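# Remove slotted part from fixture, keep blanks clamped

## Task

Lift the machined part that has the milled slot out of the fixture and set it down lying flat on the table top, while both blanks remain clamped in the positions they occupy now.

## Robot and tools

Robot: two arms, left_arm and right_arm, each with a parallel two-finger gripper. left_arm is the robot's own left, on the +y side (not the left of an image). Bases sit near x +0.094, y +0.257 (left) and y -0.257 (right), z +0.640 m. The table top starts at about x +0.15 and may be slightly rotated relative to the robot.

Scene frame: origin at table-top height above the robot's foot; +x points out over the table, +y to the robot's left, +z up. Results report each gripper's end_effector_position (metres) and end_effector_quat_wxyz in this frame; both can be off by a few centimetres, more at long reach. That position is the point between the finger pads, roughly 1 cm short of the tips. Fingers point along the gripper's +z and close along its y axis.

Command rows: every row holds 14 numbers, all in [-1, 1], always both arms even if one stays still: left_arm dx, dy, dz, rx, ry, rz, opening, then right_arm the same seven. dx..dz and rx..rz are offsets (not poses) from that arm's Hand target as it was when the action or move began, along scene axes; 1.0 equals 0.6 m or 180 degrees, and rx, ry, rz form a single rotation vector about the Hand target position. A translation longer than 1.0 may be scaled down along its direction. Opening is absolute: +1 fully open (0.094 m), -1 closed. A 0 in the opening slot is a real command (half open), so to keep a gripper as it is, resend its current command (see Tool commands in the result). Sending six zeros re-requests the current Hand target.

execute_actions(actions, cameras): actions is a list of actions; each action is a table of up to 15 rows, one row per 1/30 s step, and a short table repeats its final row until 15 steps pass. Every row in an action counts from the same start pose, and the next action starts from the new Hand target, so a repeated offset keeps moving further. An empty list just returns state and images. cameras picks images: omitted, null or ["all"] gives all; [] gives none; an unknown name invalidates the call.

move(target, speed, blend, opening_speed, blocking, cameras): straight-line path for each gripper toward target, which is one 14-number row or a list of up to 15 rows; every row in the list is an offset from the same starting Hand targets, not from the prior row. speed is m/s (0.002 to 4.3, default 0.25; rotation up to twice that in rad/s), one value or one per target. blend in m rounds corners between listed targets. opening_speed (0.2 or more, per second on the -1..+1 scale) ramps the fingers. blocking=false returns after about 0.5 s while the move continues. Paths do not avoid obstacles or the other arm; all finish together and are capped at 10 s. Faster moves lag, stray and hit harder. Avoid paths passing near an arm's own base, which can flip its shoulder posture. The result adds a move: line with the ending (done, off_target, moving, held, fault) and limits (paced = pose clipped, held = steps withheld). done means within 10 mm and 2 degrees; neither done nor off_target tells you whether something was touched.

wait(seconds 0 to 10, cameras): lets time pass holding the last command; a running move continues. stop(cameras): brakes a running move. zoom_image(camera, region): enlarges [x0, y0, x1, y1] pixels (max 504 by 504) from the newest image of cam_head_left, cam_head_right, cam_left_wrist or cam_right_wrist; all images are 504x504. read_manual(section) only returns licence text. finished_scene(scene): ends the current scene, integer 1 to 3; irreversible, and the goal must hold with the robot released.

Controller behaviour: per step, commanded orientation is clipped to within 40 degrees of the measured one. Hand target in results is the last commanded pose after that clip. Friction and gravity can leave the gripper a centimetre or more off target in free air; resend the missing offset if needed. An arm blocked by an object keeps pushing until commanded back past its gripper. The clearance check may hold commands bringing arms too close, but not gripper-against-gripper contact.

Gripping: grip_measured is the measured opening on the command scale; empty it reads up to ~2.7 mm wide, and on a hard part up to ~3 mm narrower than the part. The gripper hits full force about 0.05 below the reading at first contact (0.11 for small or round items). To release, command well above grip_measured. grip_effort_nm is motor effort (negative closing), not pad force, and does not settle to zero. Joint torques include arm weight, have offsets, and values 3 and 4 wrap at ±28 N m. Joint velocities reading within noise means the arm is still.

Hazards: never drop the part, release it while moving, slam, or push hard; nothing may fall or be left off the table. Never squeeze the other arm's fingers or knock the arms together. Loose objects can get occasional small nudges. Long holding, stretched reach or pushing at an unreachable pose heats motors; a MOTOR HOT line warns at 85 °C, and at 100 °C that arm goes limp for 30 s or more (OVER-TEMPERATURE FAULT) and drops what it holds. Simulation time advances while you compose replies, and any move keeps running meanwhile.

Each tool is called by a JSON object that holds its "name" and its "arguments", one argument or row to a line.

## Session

{"name": "execute_actions", "arguments": {
  "actions": []
}}

Scene clock: 0.00 s.
left_arm: end_effector_position=(+0.5137, +0.1597, +0.3628) grip_measured=+1.000 grip_effort_nm=n/a end_effector_quat_wxyz=(+0.113, +0.494, +0.729, -0.460) | right_arm: end_effector_position=(+0.7096, -0.2235, +0.1533) grip_measured=+1.000 grip_effort_nm=n/a end_effector_quat_wxyz=(-0.005, -0.448, +0.892, +0.062)
Joint positions: left_arm=[-1.799 0.547 0.89 -0.822 0.618 1.479 0.094] | right_arm=[1.955 1.006 1.409 -0.428 0.29 -1.083 0.094]
Joint velocities: within noise
Joint torques (N m): no reading
Motor temperatures (°C): left_arm=[27 30 32 32 31 28 29] | right_arm=[28 31 26 32 27 26 30]
Heat: left arm: hottest elbow 32 °C; right arm: hottest wrist pitch 32 °C.
Hand target: left_arm +0.5172, +0.1605, +0.3638; +0.116, +0.495, +0.729, -0.458 | right_arm +0.7113, -0.2235, +0.1511; -0.005, -0.448, +0.892, +0.061
Tool commands: left_gripper/opening=+1.0 right_gripper/opening=+1.0

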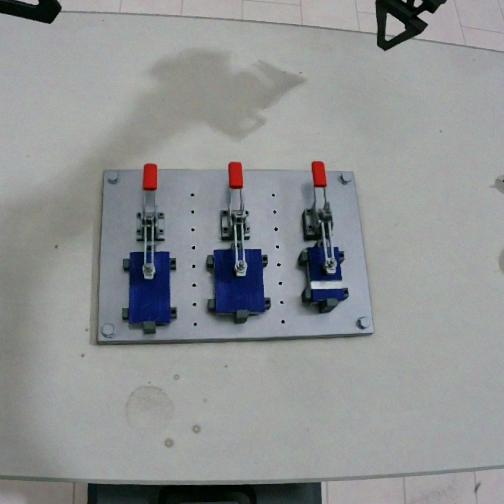

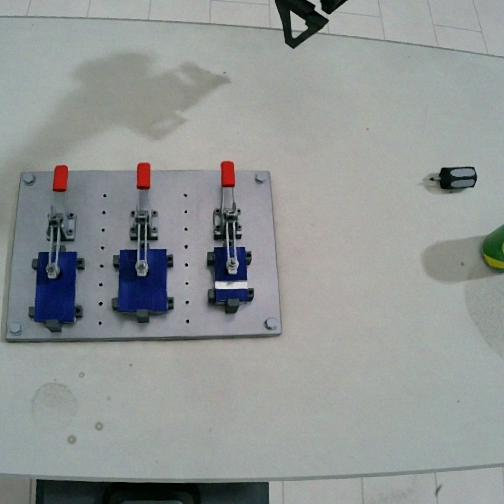

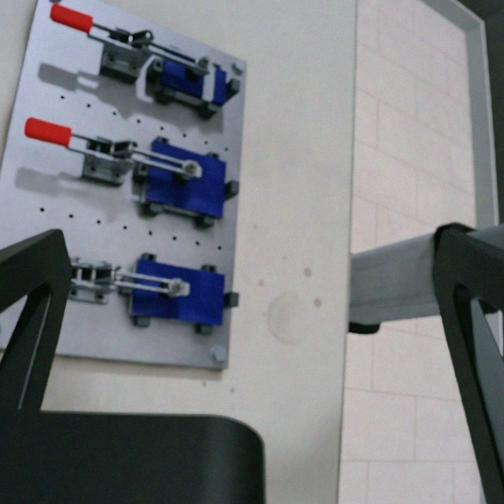

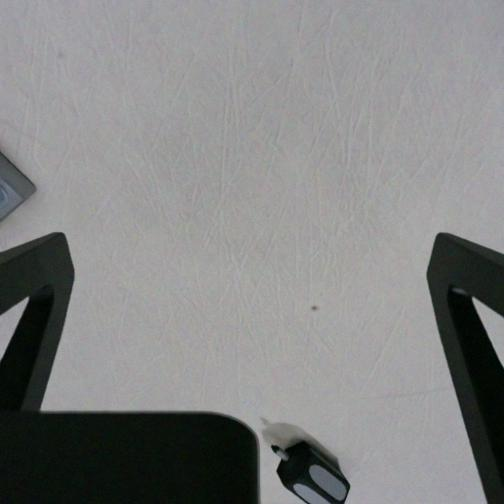

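{"name": "zoom_image", "arguments": {
  "camera": "cam_head_right",
  "region": [0, 150, 300, 350]
}}

{"name": "zoom_image", "arguments": {
  "camera": "cam_head_left",
  "region": [270, 150, 390, 350]
}}

Scaled by 1.680 from the camera's 504x504 image, which has a finer 720x720 frame.

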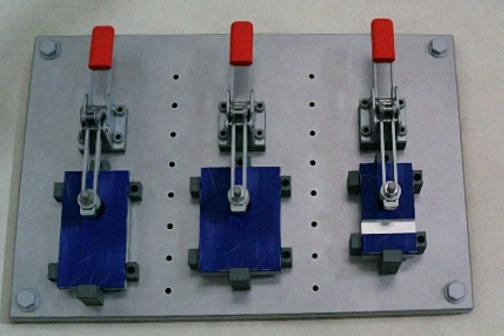

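Scaled by 2.520 from the camera's 504x504 image, which has a finer 720x720 frame.

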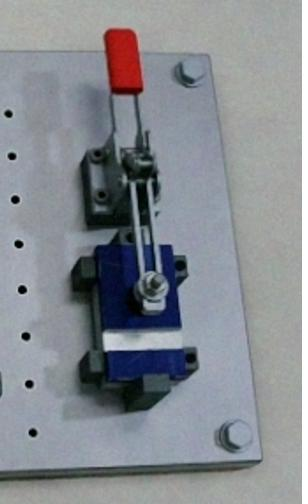

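{"name": "move", "arguments": {
  "target": [0,0,0,0,0,0,1,-0.302,0.1725,0.065,-0.041,-0.0033,-0.296,1],
  "speed": 0.35
}}

Scene clock: 6.97 s.
left_arm: end_effector_position=(+0.5137, +0.1597, +0.3628) grip_measured=+1.000 grip_effort_nm=-0.002 end_effector_quat_wxyz=(+0.113, +0.494, +0.729, -0.460) | right_arm: end_effector_position=(+0.5367, -0.1272, +0.1906) grip_measured=+1.000 grip_effort_nm=0.017 end_effector_quat_wxyz=(+0.003, -0.002, +1.000, -0.005)
Joint positions: left_arm=[-1.799 0.547 0.89 -0.822 0.618 1.479 0.094] | right_arm=[2.238 0.989 0.834 0.237 0.674 -0.213 0.094]
Joint velocities: within noise
Joint torques (N m): left_arm=[-1.14 -14.51 2.52 -0.58 0.49 -0.02] | right_arm=[3.37 -8.12 -1.95 0.98 0.21 0.05]
Motor temperatures (°C): left_arm=[27 30 32 32 31 28 29] | right_arm=[28 31 26 32 27 26 30]
Heat: left arm: hottest elbow 32 °C; right arm: hottest wrist pitch 32 °C.
Hand target: left_arm +0.5172, +0.1605, +0.3638; +0.116, +0.495, +0.729, -0.458 | right_arm +0.5299, -0.1201, +0.1901; -0.001, +0.000, +1.000, -0.001
Off the commanded pose: left_arm 0.004 m, 0 deg | right_arm 0.010 m, 1 deg.
move: done

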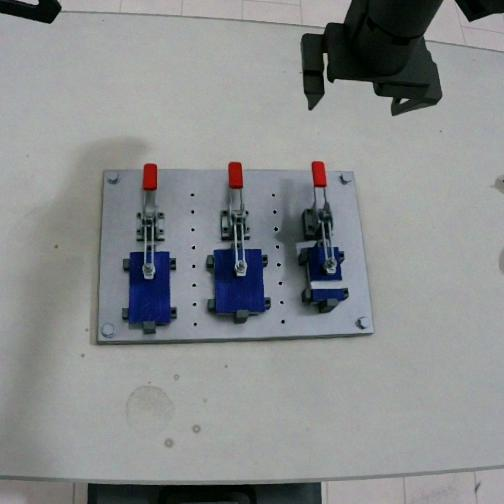

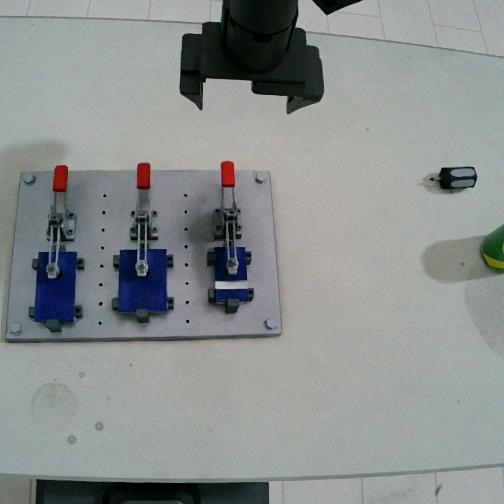

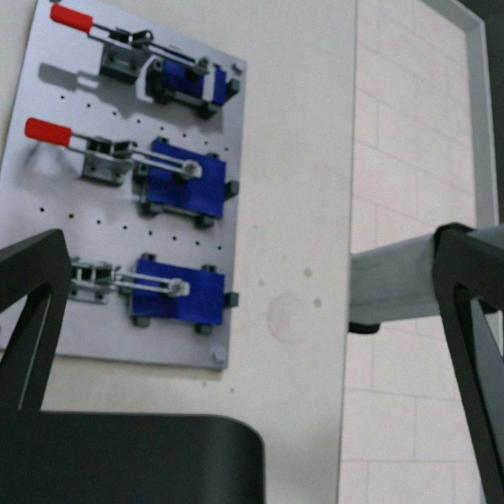

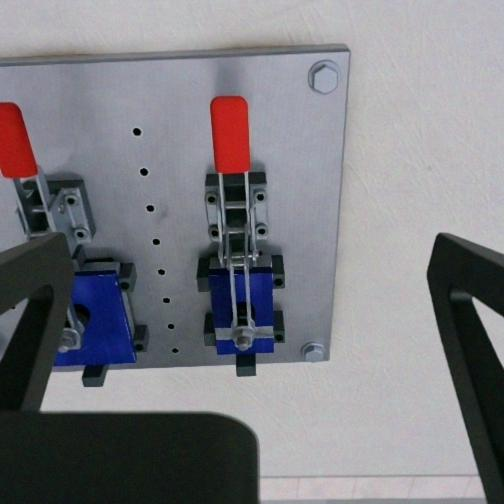

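{"name": "zoom_image", "arguments": {
  "camera": "cam_left_wrist",
  "region": [30, 0, 260, 150]
}}

{"name": "zoom_image", "arguments": {
  "camera": "cam_right_wrist",
  "region": [150, 60, 360, 400]
}}

Scaled by 2.191 from the camera's 504x504 image, which has a finer 720x720 frame.

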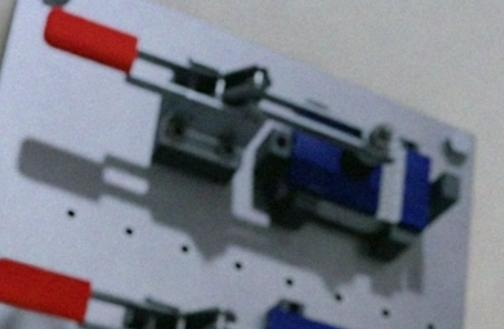

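Scaled by 1.482 from the camera's 504x504 image, which has a finer 720x720 frame.

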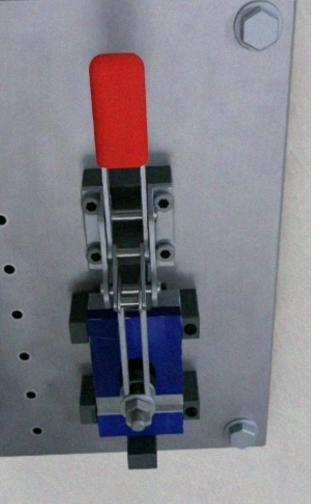

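{"name": "move", "arguments": {
  "target": [0,0,0,0,0,0,1,-0.0165,0.012,-0.175,0,0.1667,0,-0.1],
  "speed": 0.25,
  "cameras": ["cam_right_wrist","cam_left_wrist"]
}}

Scene clock: 24.57 s.
left_arm: end_effector_position=(+0.5137, +0.1597, +0.3628) grip_measured=+1.000 grip_effort_nm=-0.007 end_effector_quat_wxyz=(+0.113, +0.494, +0.729, -0.460) | right_arm: end_effector_position=(+0.5300, -0.1101, +0.0915) grip_measured=-0.098 grip_effort_nm=-0.081 end_effector_quat_wxyz=(+0.248, +0.000, -0.969, -0.005)
Joint positions: left_arm=[-1.799 0.547 0.89 -0.822 0.618 1.479 0.094] | right_arm=[2.118 1.303 1.396 -0.616 0.553 0.122 0.042]
Joint velocities: within noise
Joint torques (N m): left_arm=[-1.14 -14.56 2.51 -0.61 0.49 -0.02] | right_arm=[3.49 -10.87 0.16 -0.8 -0.07 0.07]
Motor temperatures (°C): left_arm=[27 31 32 32 31 28 29] | right_arm=[28 32 26 32 27 26 30]
Heat: left arm: hottest elbow 32 °C; right arm: hottest shoulder 32 °C.
Hand target: left_arm +0.5172, +0.1605, +0.3638; +0.116, +0.495, +0.729, -0.458 | right_arm +0.5201, -0.1129, +0.0851; -0.259, +0.000, +0.966, -0.001
Off the commanded pose: left_arm 0.004 m, 0 deg | right_arm 0.012 m, 2 deg.
move: off_target (right_arm)
Images, in order (width x height): cam_left_wrist 504x504, cam_right_wrist 504x504.

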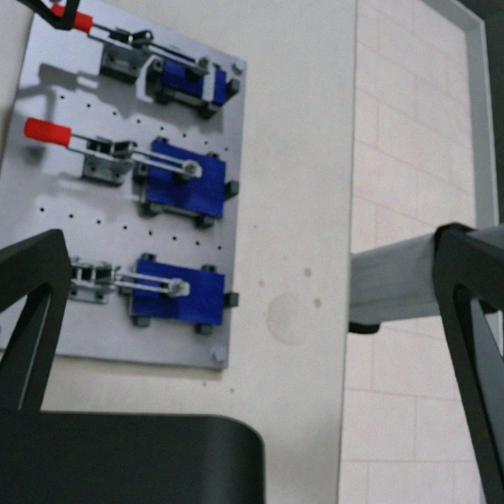

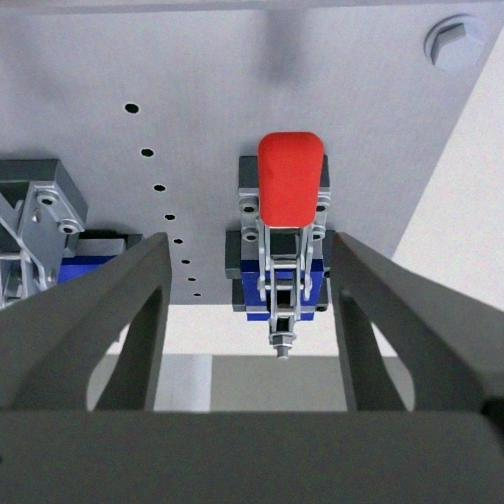

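{"name": "move", "arguments": {
  "target": [0,0,0,0,0,0,1,-0.023,-0.016,-0.056,0,0,0,-0.1],
  "speed": 0.15,
  "cameras": ["cam_right_wrist"]
}}

Scene clock: 28.30 s.
left_arm: end_effector_position=(+0.5137, +0.1597, +0.3628) grip_measured=+1.000 grip_effort_nm=-0.002 end_effector_quat_wxyz=(+0.113, +0.494, +0.729, -0.460) | right_arm: end_effector_position=(+0.5109, -0.1198, +0.0588) grip_measured=-0.098 grip_effort_nm=-0.081 end_effector_quat_wxyz=(+0.258, -0.003, -0.966, -0.002)
Joint positions: left_arm=[-1.799 0.547 0.89 -0.822 0.618 1.479 0.094] | right_arm=[2.057 1.366 1.424 -0.587 0.502 0.107 0.042]
Joint velocities: within noise
Joint torques (N m): left_arm=[-1.14 -14.45 2.52 -0.61 0.49 -0.02] | right_arm=[3.55 -11.34 -0.24 -0.1 -0.06 -0.15]
Motor temperatures (°C): left_arm=[27 31 32 32 31 28 29] | right_arm=[28 32 26 32 27 26 30]
Heat: left arm: hottest elbow 32 °C; right arm: hottest shoulder 32 °C.
Hand target: left_arm +0.5172, +0.1605, +0.3638; +0.116, +0.495, +0.729, -0.458 | right_arm +0.5061, -0.1224, +0.0515; -0.259, +0.000, +0.966, -0.001
Off the commanded pose: left_arm 0.004 m, 0 deg | right_arm 0.009 m, 1 deg.
move: done
Images, in order (width x height): cam_right_wrist 504x504.

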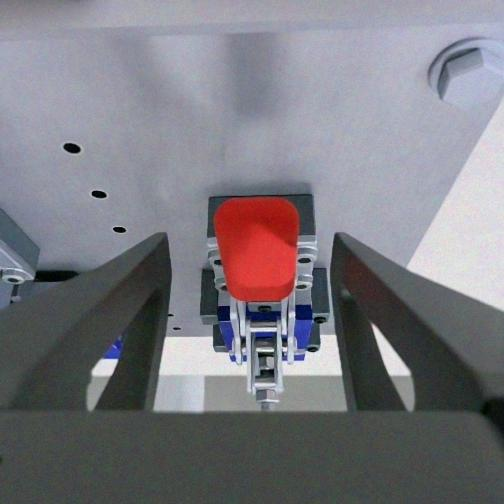

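{"name": "move", "arguments": {
  "target": [0,0,0,0,0,0,1,0.005,-0.002,-0.028,0,0,0,-0.3],
  "speed": 0.1,
  "cameras": ["cam_right_wrist"]
}}

Scene clock: 31.07 s.
left_arm: end_effector_position=(+0.5137, +0.1597, +0.3628) grip_measured=+1.000 grip_effort_nm=-0.007 end_effector_quat_wxyz=(+0.113, +0.494, +0.729, -0.460) | right_arm: end_effector_position=(+0.5172, -0.1205, +0.0429) grip_measured=-0.298 grip_effort_nm=-0.076 end_effector_quat_wxyz=(+0.254, -0.005, -0.967, -0.003)
Joint positions: left_arm=[-1.799 0.547 0.89 -0.822 0.618 1.479 0.094] | right_arm=[2.041 1.4 1.471 -0.587 0.487 0.097 0.033]
Joint velocities: within noise
Joint torques (N m): left_arm=[-1.14 -14.51 2.52 -0.62 0.49 -0.03] | right_arm=[3.43 -11.28 0.01 -0.28 -0.06 -0.1]
Motor temperatures (°C): left_arm=[27 31 32 32 31 28 29] | right_arm=[28 32 26 32 27 26 30]
Heat: left arm: hottest elbow 32 °C; right arm: hottest shoulder 32 °C.
Hand target: left_arm +0.5172, +0.1605, +0.3638; +0.116, +0.495, +0.729, -0.458 | right_arm +0.5091, -0.1237, +0.0346; -0.259, +0.000, +0.966, -0.001
Off the commanded pose: left_arm 0.004 m, 0 deg | right_arm 0.012 m, 1 deg.
move: off_target (right_arm)
Images, in order (width x height): cam_right_wrist 504x504.

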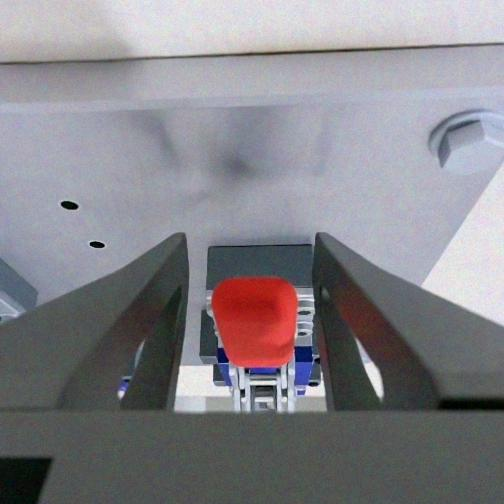

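{"name": "move", "arguments": {
  "target": [0,0,0,0,0,0,1,0.0,0.003,0.006,0,0,0,-0.68],
  "speed": 0.1,
  "opening_speed": 0.5,
  "cameras": ["cam_right_wrist"]
}}

Scene clock: 33.30 s.
left_arm: end_effector_position=(+0.5137, +0.1597, +0.3628) grip_measured=+1.000 grip_effort_nm=-0.007 end_effector_quat_wxyz=(+0.113, +0.494, +0.729, -0.460) | right_arm: end_effector_position=(+0.5174, -0.1216, +0.0428) grip_measured=-0.678 grip_effort_nm=-0.896 end_effector_quat_wxyz=(+0.254, +0.001, -0.967, -0.002)
Joint positions: left_arm=[-1.799 0.547 0.89 -0.822 0.618 1.479 0.094] | right_arm=[2.041 1.4 1.472 -0.587 0.492 0.086 0.015]
Joint velocities: within noise
Joint torques (N m): left_arm=[-1.08 -14.45 2.51 -0.61 0.48 -0.02] | right_arm=[3.96 -11.75 -0.55 -0.32 -0.02 0.05]
Motor temperatures (°C): left_arm=[27 32 32 32 31 28 29] | right_arm=[28 33 26 32 27 26 30]
Heat: left arm: hottest shoulder 32 °C; right arm: hottest shoulder 33 °C.
Hand target: left_arm +0.5172, +0.1605, +0.3638; +0.116, +0.495, +0.729, -0.458 | right_arm +0.5093, -0.1218, +0.0382; -0.259, +0.000, +0.966, +0.000
Off the commanded pose: left_arm 0.004 m, 0 deg | right_arm 0.009 m, 1 deg.
move: done
Images, in order (width x height): cam_right_wrist 504x504.

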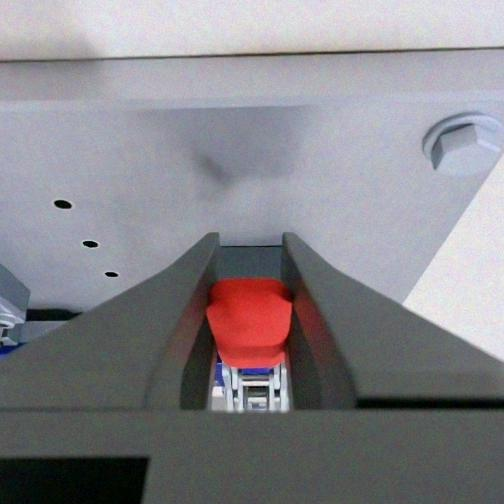

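{"name": "move", "arguments": {
  "target": [
    [0,0,0,0,0,0,1,-0.009,0.0,0.078,0,-0.139,0,-0.76],
    [0,0,0,0,0,0,1,-0.04,0.0,0.099,0,-0.25,0,-0.76]
  ],
  "speed": 0.07
}}

Scene clock: 41.27 s.
left_arm: end_effector_position=(+0.5137, +0.1597, +0.3628) grip_measured=+1.000 grip_effort_nm=-0.007 end_effector_quat_wxyz=(+0.113, +0.494, +0.729, -0.460) | right_arm: end_effector_position=(+0.4967, -0.1226, +0.0791) grip_measured=-0.689 grip_effort_nm=-1.009 end_effector_quat_wxyz=(+0.129, +0.003, +0.992, -0.004)
Joint positions: left_arm=[-1.799 0.547 0.89 -0.822 0.618 1.479 0.094] | right_arm=[2.041 1.378 0.875 0.849 0.415 -0.302 0.015]
Joint velocities: within noise
Joint torques (N m): left_arm=[-1.14 -14.51 2.54 -0.61 0.49 -0.02] | right_arm=[4.78 -11.05 -8.87 2.37 0.19 -0.17]
Motor temperatures (°C): left_arm=[27 32 32 32 31 28 29] | right_arm=[28 33 27 32 27 26 31]
Heat: left arm: hottest shoulder 32 °C; right arm: hottest shoulder 33 °C.
Hand target: left_arm +0.5172, +0.1605, +0.3638; +0.116, +0.495, +0.729, -0.458 | right_arm +0.4853, -0.1218, +0.0977; +0.130, +0.000, +0.992, -0.001
Off the commanded pose: left_arm 0.004 m, 0 deg | right_arm 0.022 m, 1 deg.
move: off_target (right_arm)

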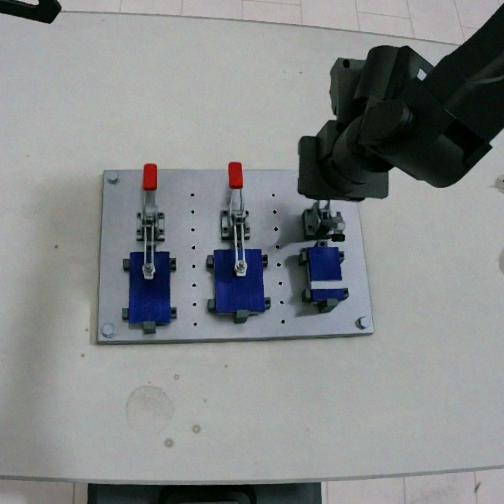

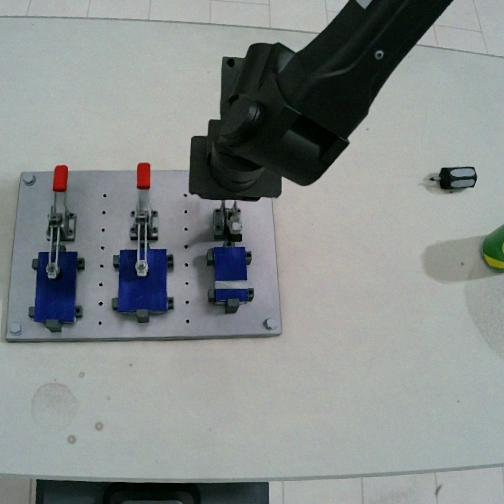

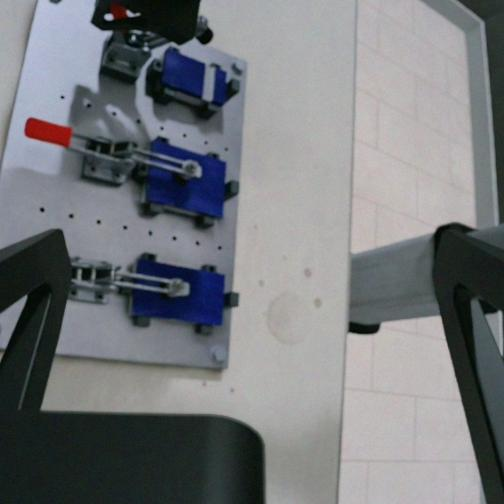

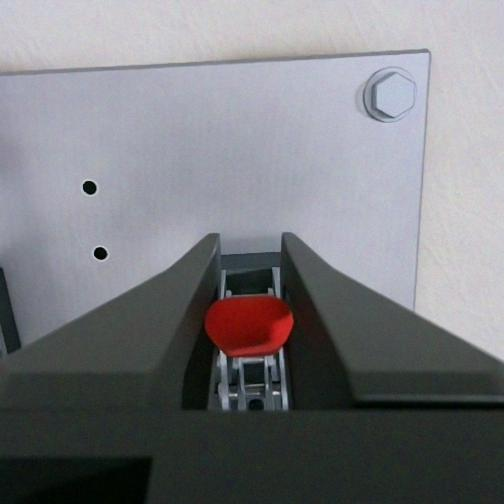

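{"name": "move", "arguments": {
  "target": [
    [0,0,0,0,0,0,1,0.0165,0.0,-0.028,0,0,0,-0.76],
    [0,0,0,0,0,0,1,0.0165,0.0,-0.028,0,0,0,-0.25],
    [0,0,0,0,0,0,1,0.018,0.0,-0.028,0,0.25,0,-0.25]
  ],
  "speed": [0.1,0.1,0.25],
  "cameras": ["cam_right_wrist","cam_left_wrist"]
}}

Scene clock: 47.37 s.
left_arm: end_effector_position=(+0.5137, +0.1597, +0.3628) grip_measured=+1.000 grip_effort_nm=-0.012 end_effector_quat_wxyz=(+0.113, +0.494, +0.729, -0.460) | right_arm: end_effector_position=(+0.5037, -0.1286, +0.0831) grip_measured=-0.252 grip_effort_nm=0.120 end_effector_quat_wxyz=(+0.250, -0.001, -0.968, +0.004)
Joint positions: left_arm=[-1.799 0.547 0.89 -0.822 0.618 1.479 0.094] | right_arm=[2.068 1.296 1.33 -0.548 0.526 0.103 0.035]
Joint velocities: within noise
Joint torques (N m): left_arm=[-1.08 -14.51 2.51 -0.61 0.49 -0.03] | right_arm=[4.42 -10.81 -0.32 -0.9 -0.05 0.11]
Motor temperatures (°C): left_arm=[27 32 32 32 31 28 29] | right_arm=[28 33 27 32 27 26 31]
Heat: left arm: hottest shoulder 32 °C; right arm: hottest shoulder 33 °C.
Hand target: left_arm +0.5172, +0.1605, +0.3638; +0.116, +0.495, +0.729, -0.458 | right_arm +0.4961, -0.1219, +0.0809; -0.259, +0.000, +0.966, -0.001
Off the commanded pose: left_arm 0.004 m, 0 deg | right_arm 0.010 m, 1 deg.
move: done
Images, in order (width x height): cam_left_wrist 504x504, cam_right_wrist 504x504.

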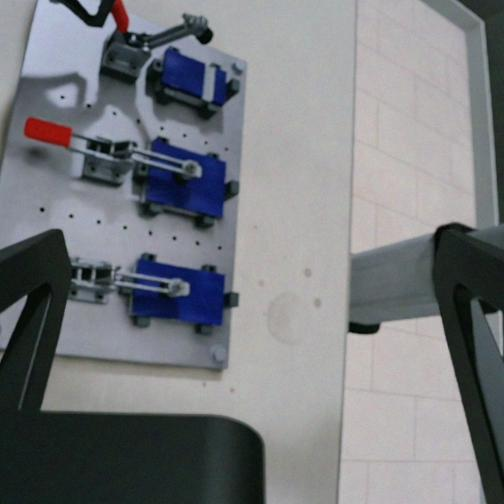

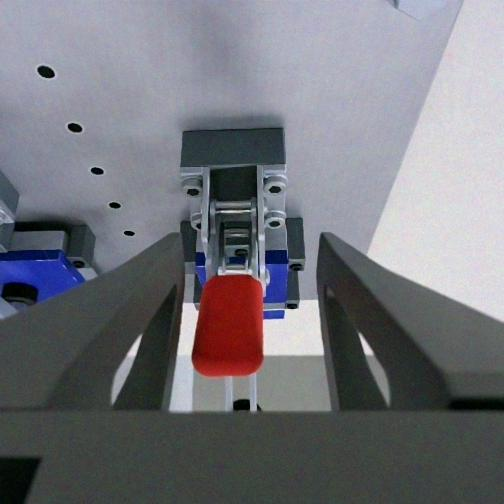

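{"name": "move", "arguments": {
  "target": [0,0,0,0,0,0,1,-0.027,0.012,0.018,0,0,0,-0.3],
  "speed": 0.1,
  "cameras": ["cam_right_wrist"]
}}

Scene clock: 51.67 s.
left_arm: end_effector_position=(+0.5137, +0.1597, +0.3628) grip_measured=+1.000 grip_effort_nm=-0.007 end_effector_quat_wxyz=(+0.113, +0.494, +0.729, -0.460) | right_arm: end_effector_position=(+0.4820, -0.1197, +0.0904) grip_measured=-0.298 grip_effort_nm=-0.085 end_effector_quat_wxyz=(+0.261, +0.004, -0.965, +0.002)
Joint positions: left_arm=[-1.799 0.547 0.89 -0.822 0.618 1.479 0.094] | right_arm=[2.084 1.296 1.283 -0.532 0.537 0.116 0.033]
Joint velocities: within noise
Joint torques (N m): left_arm=[-1.08 -14.51 2.52 -0.62 0.48 -0.02] | right_arm=[4.78 -11.52 -1.73 -0.24 0.18 0.08]
Motor temperatures (°C): left_arm=[27 32 32 32 31 28 29] | right_arm=[29 33 27 32 27 26 31]
Heat: left arm: hottest shoulder 32 °C; right arm: hottest shoulder 33 °C.
Hand target: left_arm +0.5172, +0.1605, +0.3638; +0.116, +0.495, +0.729, -0.458 | right_arm +0.4800, -0.1146, +0.0917; -0.259, +0.000, +0.966, -0.001
Off the commanded pose: left_arm 0.004 m, 0 deg | right_arm 0.006 m, 0 deg.
move: done
Images, in order (width x height): cam_right_wrist 504x504.

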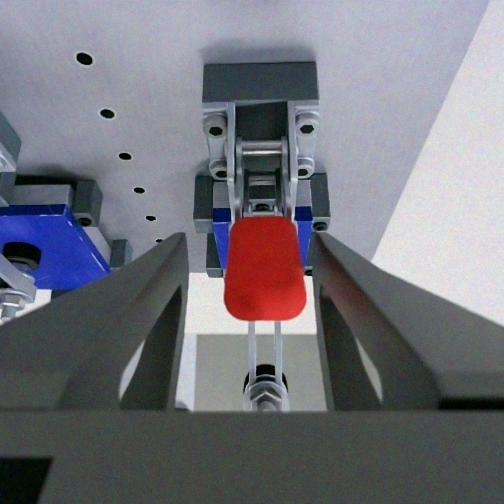

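{"name": "move", "arguments": {
  "target": [
    [0,0,0,0,0,0,1,0.009,-0.006,0.002,0,0,0,-0.3],
    [0,0,0,0,0,0,1,0.009,-0.006,0.002,0,0,0,-0.76]
  ],
  "speed": 0.1,
  "opening_speed": 0.7,
  "cameras": ["cam_right_wrist","cam_left_wrist"]
}}

Scene clock: 54.87 s.
left_arm: end_effector_position=(+0.5137, +0.1597, +0.3628) grip_measured=+1.000 grip_effort_nm=-0.012 end_effector_quat_wxyz=(+0.113, +0.494, +0.729, -0.460) | right_arm: end_effector_position=(+0.4825, -0.1218, +0.0904) grip_measured=-0.664 grip_effort_nm=-0.965 end_effector_quat_wxyz=(+0.260, +0.004, -0.966, +0.007)
Joint positions: left_arm=[-1.799 0.547 0.89 -0.822 0.618 1.479 0.094] | right_arm=[2.084 1.295 1.283 -0.532 0.547 0.118 0.016]
Joint velocities: within noise
Joint torques (N m): left_arm=[-1.14 -14.51 2.54 -0.62 0.49 -0.02] | right_arm=[4.54 -12.16 -1.1 -0.65 -0.33 0.02]
Motor temperatures (°C): left_arm=[27 32 32 32 31 28 29] | right_arm=[29 33 27 32 27 26 31]
Heat: left arm: hottest shoulder 32 °C; right arm: hottest shoulder 33 °C.
Hand target: left_arm +0.5172, +0.1605, +0.3638; +0.116, +0.495, +0.729, -0.458 | right_arm +0.4854, -0.1182, +0.0929; -0.259, +0.000, +0.966, -0.001
Off the commanded pose: left_arm 0.004 m, 0 deg | right_arm 0.005 m, 1 deg.
move: done
Images, in order (width x height): cam_left_wrist 504x504, cam_right_wrist 504x504.

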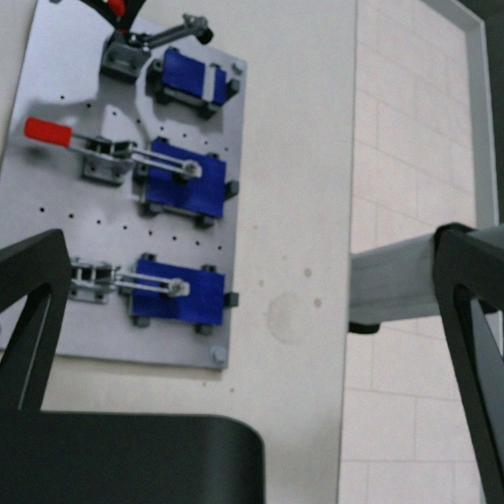

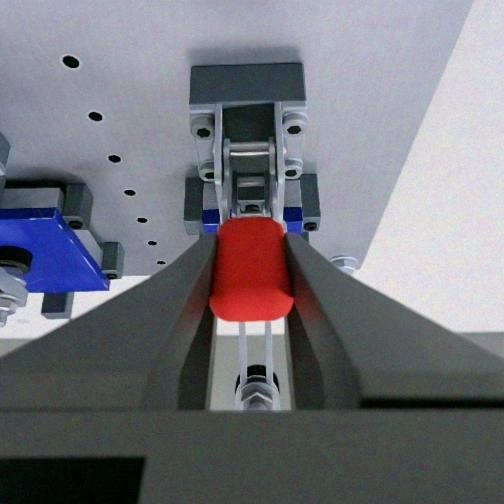

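{"name": "move", "arguments": {
  "target": [
    [0,0,0,0,0,0,1,-0.053,-0.003,0.004,0,-0.083,0,-0.76],
    [0,0,0,0,0,0,1,-0.0927,-0.003,-0.007,0,-0.155,0,-0.76]
  ],
  "speed": 0.07
}}

Scene clock: 60.57 s.
left_arm: end_effector_position=(+0.5137, +0.1597, +0.3628) grip_measured=+1.000 grip_effort_nm=-0.007 end_effector_quat_wxyz=(+0.113, +0.494, +0.729, -0.460) | right_arm: end_effector_position=(+0.4613, -0.1227, +0.0895) grip_measured=-0.667 grip_effort_nm=-1.013 end_effector_quat_wxyz=(+0.002, +0.010, +1.000, -0.004)
Joint positions: left_arm=[-1.799 0.547 0.89 -0.822 0.618 1.479 0.094] | right_arm=[2.062 1.293 0.873 0.491 0.496 -0.17 0.016]
Joint velocities: within noise
Joint torques (N m): left_arm=[-1.14 -14.56 2.51 -0.64 0.49 -0.02] | right_arm=[3.02 -6.95 -6.56 1.1 -0.15 -0.03]
Motor temperatures (°C): left_arm=[27 32 32 32 31 28 29] | right_arm=[29 33 27 32 27 26 31]
Heat: left arm: hottest shoulder 32 °C; right arm: hottest shoulder 33 °C.
Hand target: left_arm +0.5172, +0.1605, +0.3638; +0.116, +0.495, +0.729, -0.458 | right_arm +0.4295, -0.1201, +0.0887; -0.019, +0.000, +1.000, -0.001
Off the commanded pose: left_arm 0.004 m, 0 deg | right_arm 0.032 m, 3 deg.
move: off_target (right_arm)

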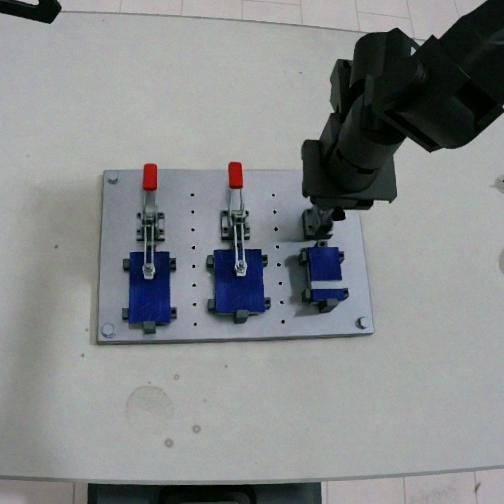

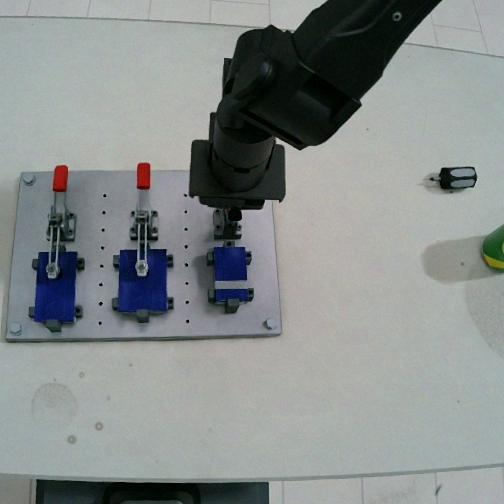

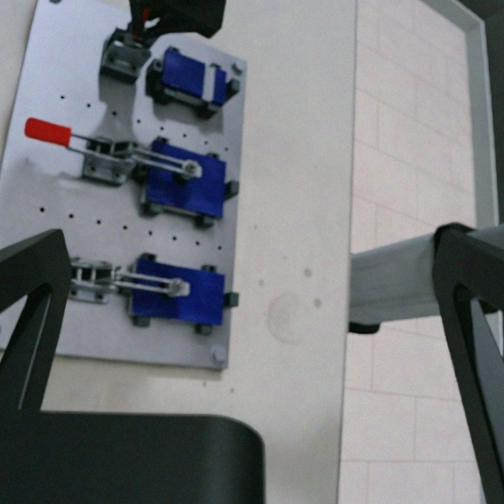

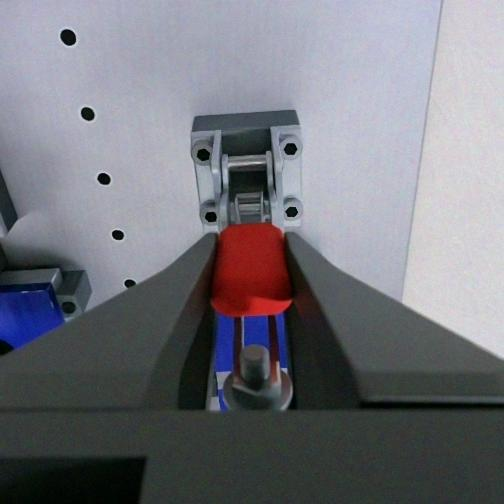

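{"name": "move", "arguments": {
  "target": [
    [0,0,0,0,0,0,1,0.051,0,0,0,0.005,0,-0.76],
    [0,0,0,0,0,0,1,0.051,0,0,0,0.005,0,0.0],
    [0,0,0,0,0,0,1,0.07,0,0.19,0,0,0,0.0],
    [0,0,0,0,0,0,1,-0.064,0.0,0.11,0,-0.123,0,0.3]
  ],
  "speed": [0.1,0.1,0.25,0.3],
  "blend": [0,0,0.02,0]
}}

Scene clock: 66.77 s.
left_arm: end_effector_position=(+0.5137, +0.1597, +0.3628) grip_measured=+1.000 grip_effort_nm=-0.007 end_effector_quat_wxyz=(+0.113, +0.494, +0.729, -0.460) | right_arm: end_effector_position=(+0.3995, -0.1150, +0.1565) grip_measured=+0.297 grip_effort_nm=0.120 end_effector_quat_wxyz=(+0.177, +0.008, +0.984, +0.005)
Joint positions: left_arm=[-1.799 0.547 0.89 -0.822 0.618 1.479 0.094] | right_arm=[2.093 1.496 0.566 1.379 0.416 -0.348 0.061]
Joint velocities: within noise
Joint torques (N m): left_arm=[-1.14 -14.51 2.54 -0.59 0.49 -0.02] | right_arm=[2.73 -4.78 -6.94 1.68 -0.15 -0.16]
Motor temperatures (°C): left_arm=[27 32 32 32 31 28 29] | right_arm=[29 33 28 32 27 26 31]
Heat: left arm: hottest shoulder 32 °C; right arm: hottest shoulder 33 °C.
Hand target: left_arm +0.5172, +0.1605, +0.3638; +0.116, +0.495, +0.729, -0.458 | right_arm +0.3912, -0.1201, +0.1546; +0.173, +0.000, +0.985, -0.001
Off the commanded pose: left_arm 0.004 m, 0 deg | right_arm 0.010 m, 1 deg.
move: done

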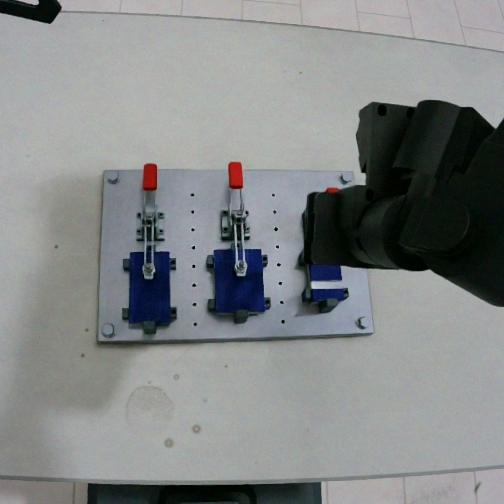

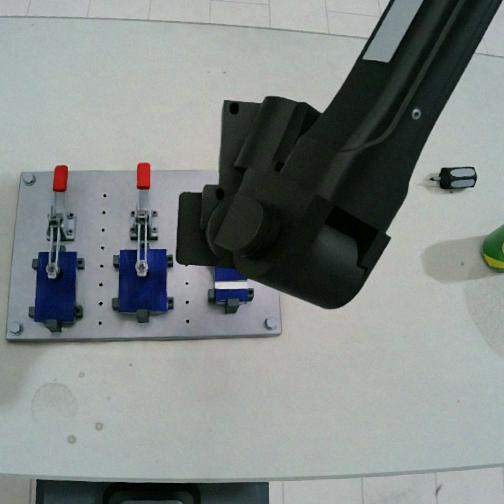

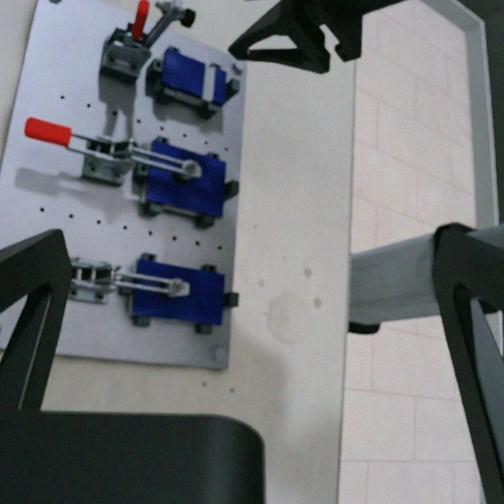

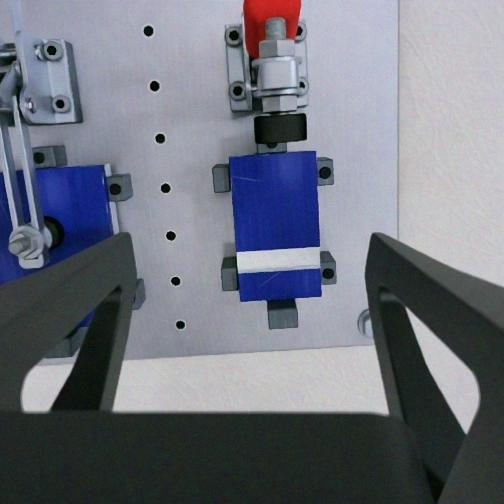

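{"name": "zoom_image", "arguments": {
  "camera": "cam_right_wrist",
  "region": [200, 100, 370, 350]
}}

Scaled by 2.016 from the camera's 504x504 image, which has a finer 720x720 frame.

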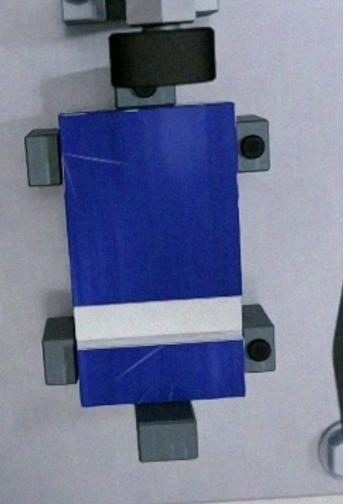

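{"name": "move", "arguments": {
  "target": [0,0,0,0,0,0,1,-0.017,-0.0115,-0.11,0,0,0.0144,0.3],
  "speed": 0.2,
  "cameras": ["cam_right_wrist"]
}}

Scene clock: 74.03 s.
left_arm: end_effector_position=(+0.5137, +0.1597, +0.3628) grip_measured=+1.000 grip_effort_nm=-0.012 end_effector_quat_wxyz=(+0.113, +0.494, +0.729, -0.460) | right_arm: end_effector_position=(+0.3881, -0.1245, +0.0942) grip_measured=+0.298 grip_effort_nm=0.120 end_effector_quat_wxyz=(+0.181, -0.016, +0.983, +0.005)
Joint positions: left_arm=[-1.799 0.547 0.89 -0.822 0.618 1.479 0.094] | right_arm=[1.987 1.621 0.7 1.358 0.308 -0.349 0.061]
Joint velocities: within noise
Joint torques (N m): left_arm=[-1.08 -14.51 2.52 -0.61 0.49 -0.02] | right_arm=[2.96 -4.95 -6.13 0.79 -0.15 -0.09]
Motor temperatures (°C): left_arm=[27 33 32 32 31 28 29] | right_arm=[29 33 28 32 27 26 31]
Heat: left arm: hottest shoulder 33 °C; right arm: hottest shoulder 33 °C.
Hand target: left_arm +0.5172, +0.1605, +0.3638; +0.116, +0.495, +0.729, -0.458 | right_arm +0.3811, -0.1268, +0.0887; +0.173, -0.022, +0.985, +0.003
Off the commanded pose: left_arm 0.004 m, 0 deg | right_arm 0.009 m, 1 deg.
move: done
Images, in order (width x height): cam_right_wrist 504x504.

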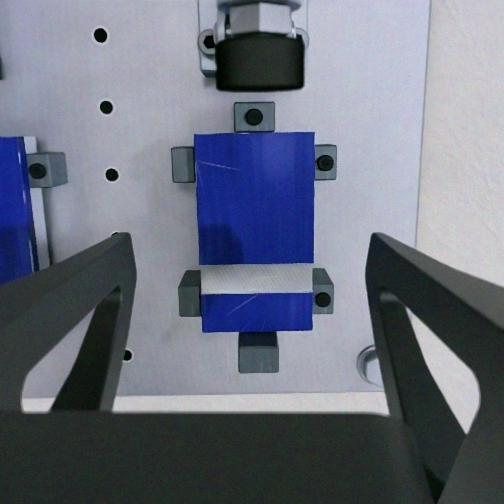

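{"name": "move", "arguments": {
  "target": [0,0,0,0,0,0,1,-0.002,-0.002,-0.062,0,0,0.0,0.3],
  "speed": 0.15,
  "cameras": ["cam_right_wrist"]
}}

Scene clock: 78.20 s.
left_arm: end_effector_position=(+0.5137, +0.1597, +0.3628) grip_measured=+1.000 grip_effort_nm=-0.017 end_effector_quat_wxyz=(+0.113, +0.494, +0.729, -0.460) | right_arm: end_effector_position=(+0.3877, -0.1245, +0.0574) grip_measured=+0.298 grip_effort_nm=0.115 end_effector_quat_wxyz=(+0.182, -0.022, +0.983, +0.005)
Joint positions: left_arm=[-1.799 0.547 0.89 -0.822 0.618 1.479 0.094] | right_arm=[1.953 1.684 0.797 1.32 0.275 -0.346 0.061]
Joint velocities: within noise
Joint torques (N m): left_arm=[-1.08 -14.51 2.52 -0.61 0.48 -0.02] | right_arm=[2.9 -4.95 -6.09 0.69 -0.16 0.06]
Motor temperatures (°C): left_arm=[27 33 32 32 31 28 29] | right_arm=[29 32 28 32 27 26 31]
Heat: left arm: hottest shoulder 33 °C; right arm: hottest shoulder 32 °C.
Hand target: left_arm +0.5172, +0.1605, +0.3638; +0.116, +0.495, +0.729, -0.458 | right_arm +0.3798, -0.1280, +0.0515; +0.173, -0.022, +0.985, +0.003
Off the commanded pose: left_arm 0.004 m, 0 deg | right_arm 0.010 m, 1 deg.
move: done
Images, in order (width x height): cam_right_wrist 504x504.

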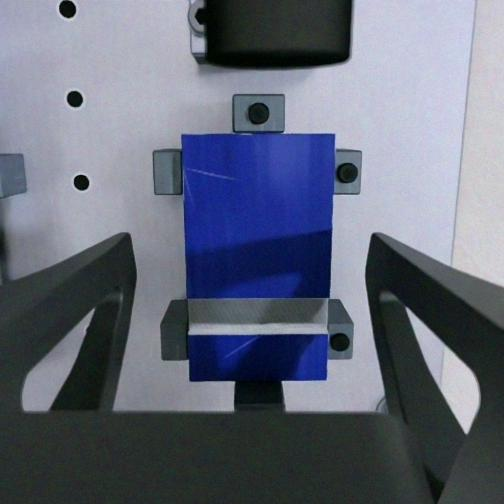

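{"name": "zoom_image", "arguments": {
  "camera": "cam_right_wrist",
  "region": [140, 130, 380, 400]
}}

Scaled by 1.867 from the camera's 504x504 image, which has a finer 720x720 frame.

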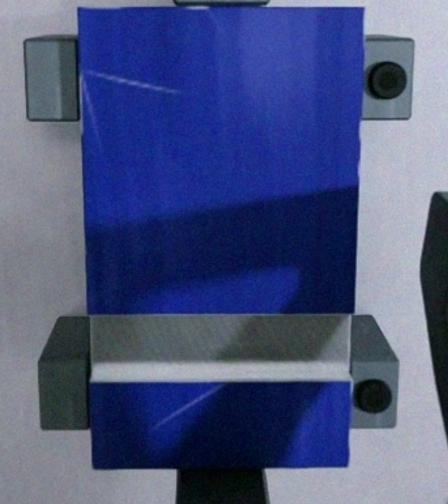

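{"name": "move", "arguments": {
  "target": [0,0,0,0,0,0,1,0.0,-0.005,-0.034,0,0,0.0,0.15],
  "speed": 0.08,
  "cameras": ["cam_right_wrist"]
}}

Scene clock: 82.63 s.
left_arm: end_effector_position=(+0.5137, +0.1597, +0.3628) grip_measured=+1.000 grip_effort_nm=-0.007 end_effector_quat_wxyz=(+0.113, +0.494, +0.729, -0.460) | right_arm: end_effector_position=(+0.3884, -0.1268, +0.0374) grip_measured=+0.152 grip_effort_nm=-0.085 end_effector_quat_wxyz=(+0.182, -0.022, +0.983, +0.005)
Joint positions: left_arm=[-1.799 0.547 0.89 -0.822 0.618 1.479 0.094] | right_arm=[1.932 1.714 0.85 1.295 0.255 -0.338 0.054]
Joint velocities: within noise
Joint torques (N m): left_arm=[-1.14 -14.51 2.52 -0.61 0.49 -0.02] | right_arm=[2.78 -4.95 -5.97 0.65 -0.15 0.05]
Motor temperatures (°C): left_arm=[27 33 32 32 31 28 29] | right_arm=[29 32 29 32 27 26 31]
Heat: left arm: hottest shoulder 33 °C; right arm: hottest shoulder 32 °C.
Hand target: left_arm +0.5172, +0.1605, +0.3638; +0.116, +0.495, +0.729, -0.458 | right_arm +0.3798, -0.1310, +0.0311; +0.173, -0.022, +0.985, +0.004
Off the commanded pose: left_arm 0.004 m, 0 deg | right_arm 0.011 m, 1 deg.
move: off_target (right_arm)
Images, in order (width x height): cam_right_wrist 504x504.

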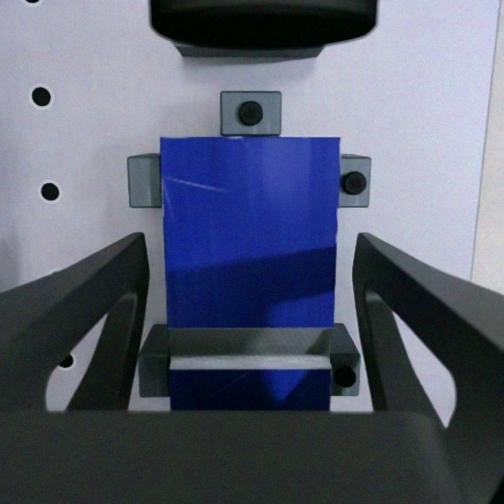

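{"name": "move", "arguments": {
  "target": [0,0,0,0,0,0,1,0.0,0.0,0.0,0,0,0.0,-0.32],
  "speed": 0.08,
  "opening_speed": 0.4,
  "cameras": ["cam_right_wrist"]
}}

Scene clock: 84.77 s.
left_arm: end_effector_position=(+0.5137, +0.1597, +0.3628) grip_measured=+1.000 grip_effort_nm=-0.012 end_effector_quat_wxyz=(+0.113, +0.494, +0.729, -0.460) | right_arm: end_effector_position=(+0.3885, -0.1268, +0.0373) grip_measured=-0.175 grip_effort_nm=-1.004 end_effector_quat_wxyz=(+0.182, -0.022, +0.983, +0.005)
Joint positions: left_arm=[-1.799 0.547 0.89 -0.822 0.618 1.479 0.094] | right_arm=[1.932 1.714 0.851 1.294 0.255 -0.337 0.039]
Joint velocities: within noise
Joint torques (N m): left_arm=[-1.08 -14.51 2.52 -0.61 0.49 -0.03] | right_arm=[2.84 -4.95 -5.94 0.87 -0.15 0.05]
Motor temperatures (°C): left_arm=[27 33 32 32 31 28 29] | right_arm=[29 32 29 32 27 26 31]
Heat: left arm: hottest shoulder 33 °C; right arm: hottest shoulder 32 °C.
Hand target: left_arm +0.5172, +0.1605, +0.3638; +0.116, +0.495, +0.729, -0.458 | right_arm +0.3799, -0.1311, +0.0312; +0.173, -0.022, +0.985, +0.003
Off the commanded pose: left_arm 0.004 m, 0 deg | right_arm 0.011 m, 1 deg.
move: off_target (right_arm)
Images, in order (width x height): cam_right_wrist 504x504.

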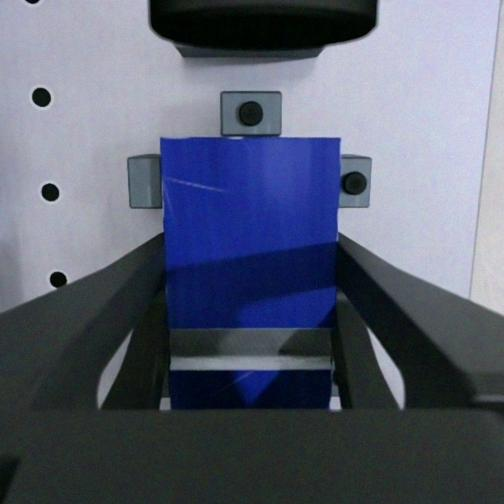

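{"name": "move", "arguments": {
  "target": [
    [0,0,0,0,0,0,1,0.0,0.0,0.09,0,0,0.0,-0.32],
    [0,0,0,0,0,0,1,-0.015,-0.235,0.095,0,0,0.0,-0.32]
  ],
  "speed": [0.1,0.22],
  "blend": [0.005,0]
}}

Scene clock: 89.93 s.
left_arm: end_effector_position=(+0.5137, +0.1597, +0.3628) grip_measured=+1.000 grip_effort_nm=-0.002 end_effector_quat_wxyz=(+0.113, +0.494, +0.729, -0.460) | right_arm: end_effector_position=(+0.3857, -0.2720, +0.0774) grip_measured=-0.175 grip_effort_nm=-1.009 end_effector_quat_wxyz=(+0.191, -0.026, +0.981, -0.001)
Joint positions: left_arm=[-1.799 0.547 0.89 -0.822 0.618 1.479 0.094] | right_arm=[1.621 1.536 0.666 1.307 -0.022 -0.218 0.039]
Joint velocities: within noise
Joint torques (N m): left_arm=[-1.14 -14.51 2.52 -0.59 0.49 -0.02] | right_arm=[-0.79 -8.47 -10.33 1.05 -0.11 0.04]
Motor temperatures (°C): left_arm=[27 33 32 32 31 28 29] | right_arm=[29 32 29 32 27 26 31]
Heat: left arm: hottest shoulder 33 °C; right arm: hottest shoulder 32 °C.
Hand target: left_arm +0.5172, +0.1605, +0.3638; +0.116, +0.495, +0.729, -0.458 | right_arm +0.3708, -0.2721, +0.0880; +0.173, -0.022, +0.985, +0.003
Off the commanded pose: left_arm 0.004 m, 0 deg | right_arm 0.018 m, 2 deg.
move: off_target (right_arm)

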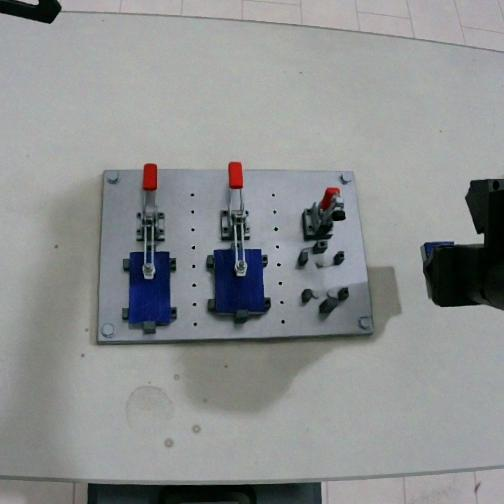

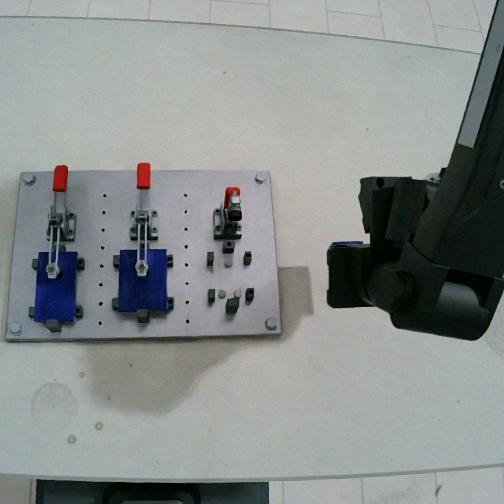

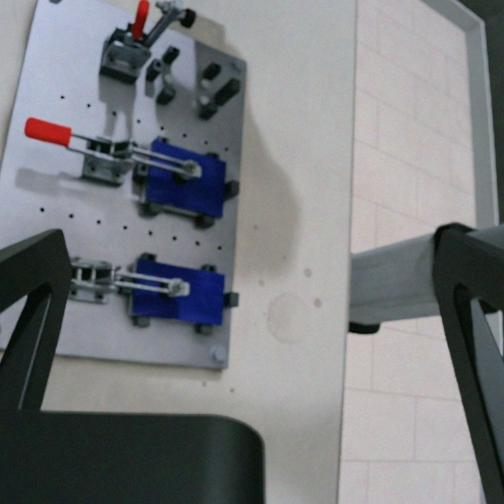

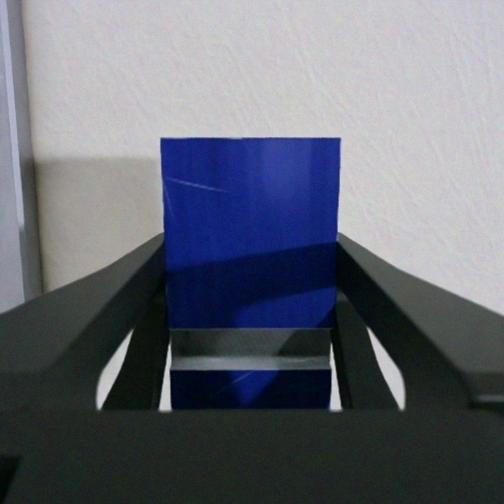

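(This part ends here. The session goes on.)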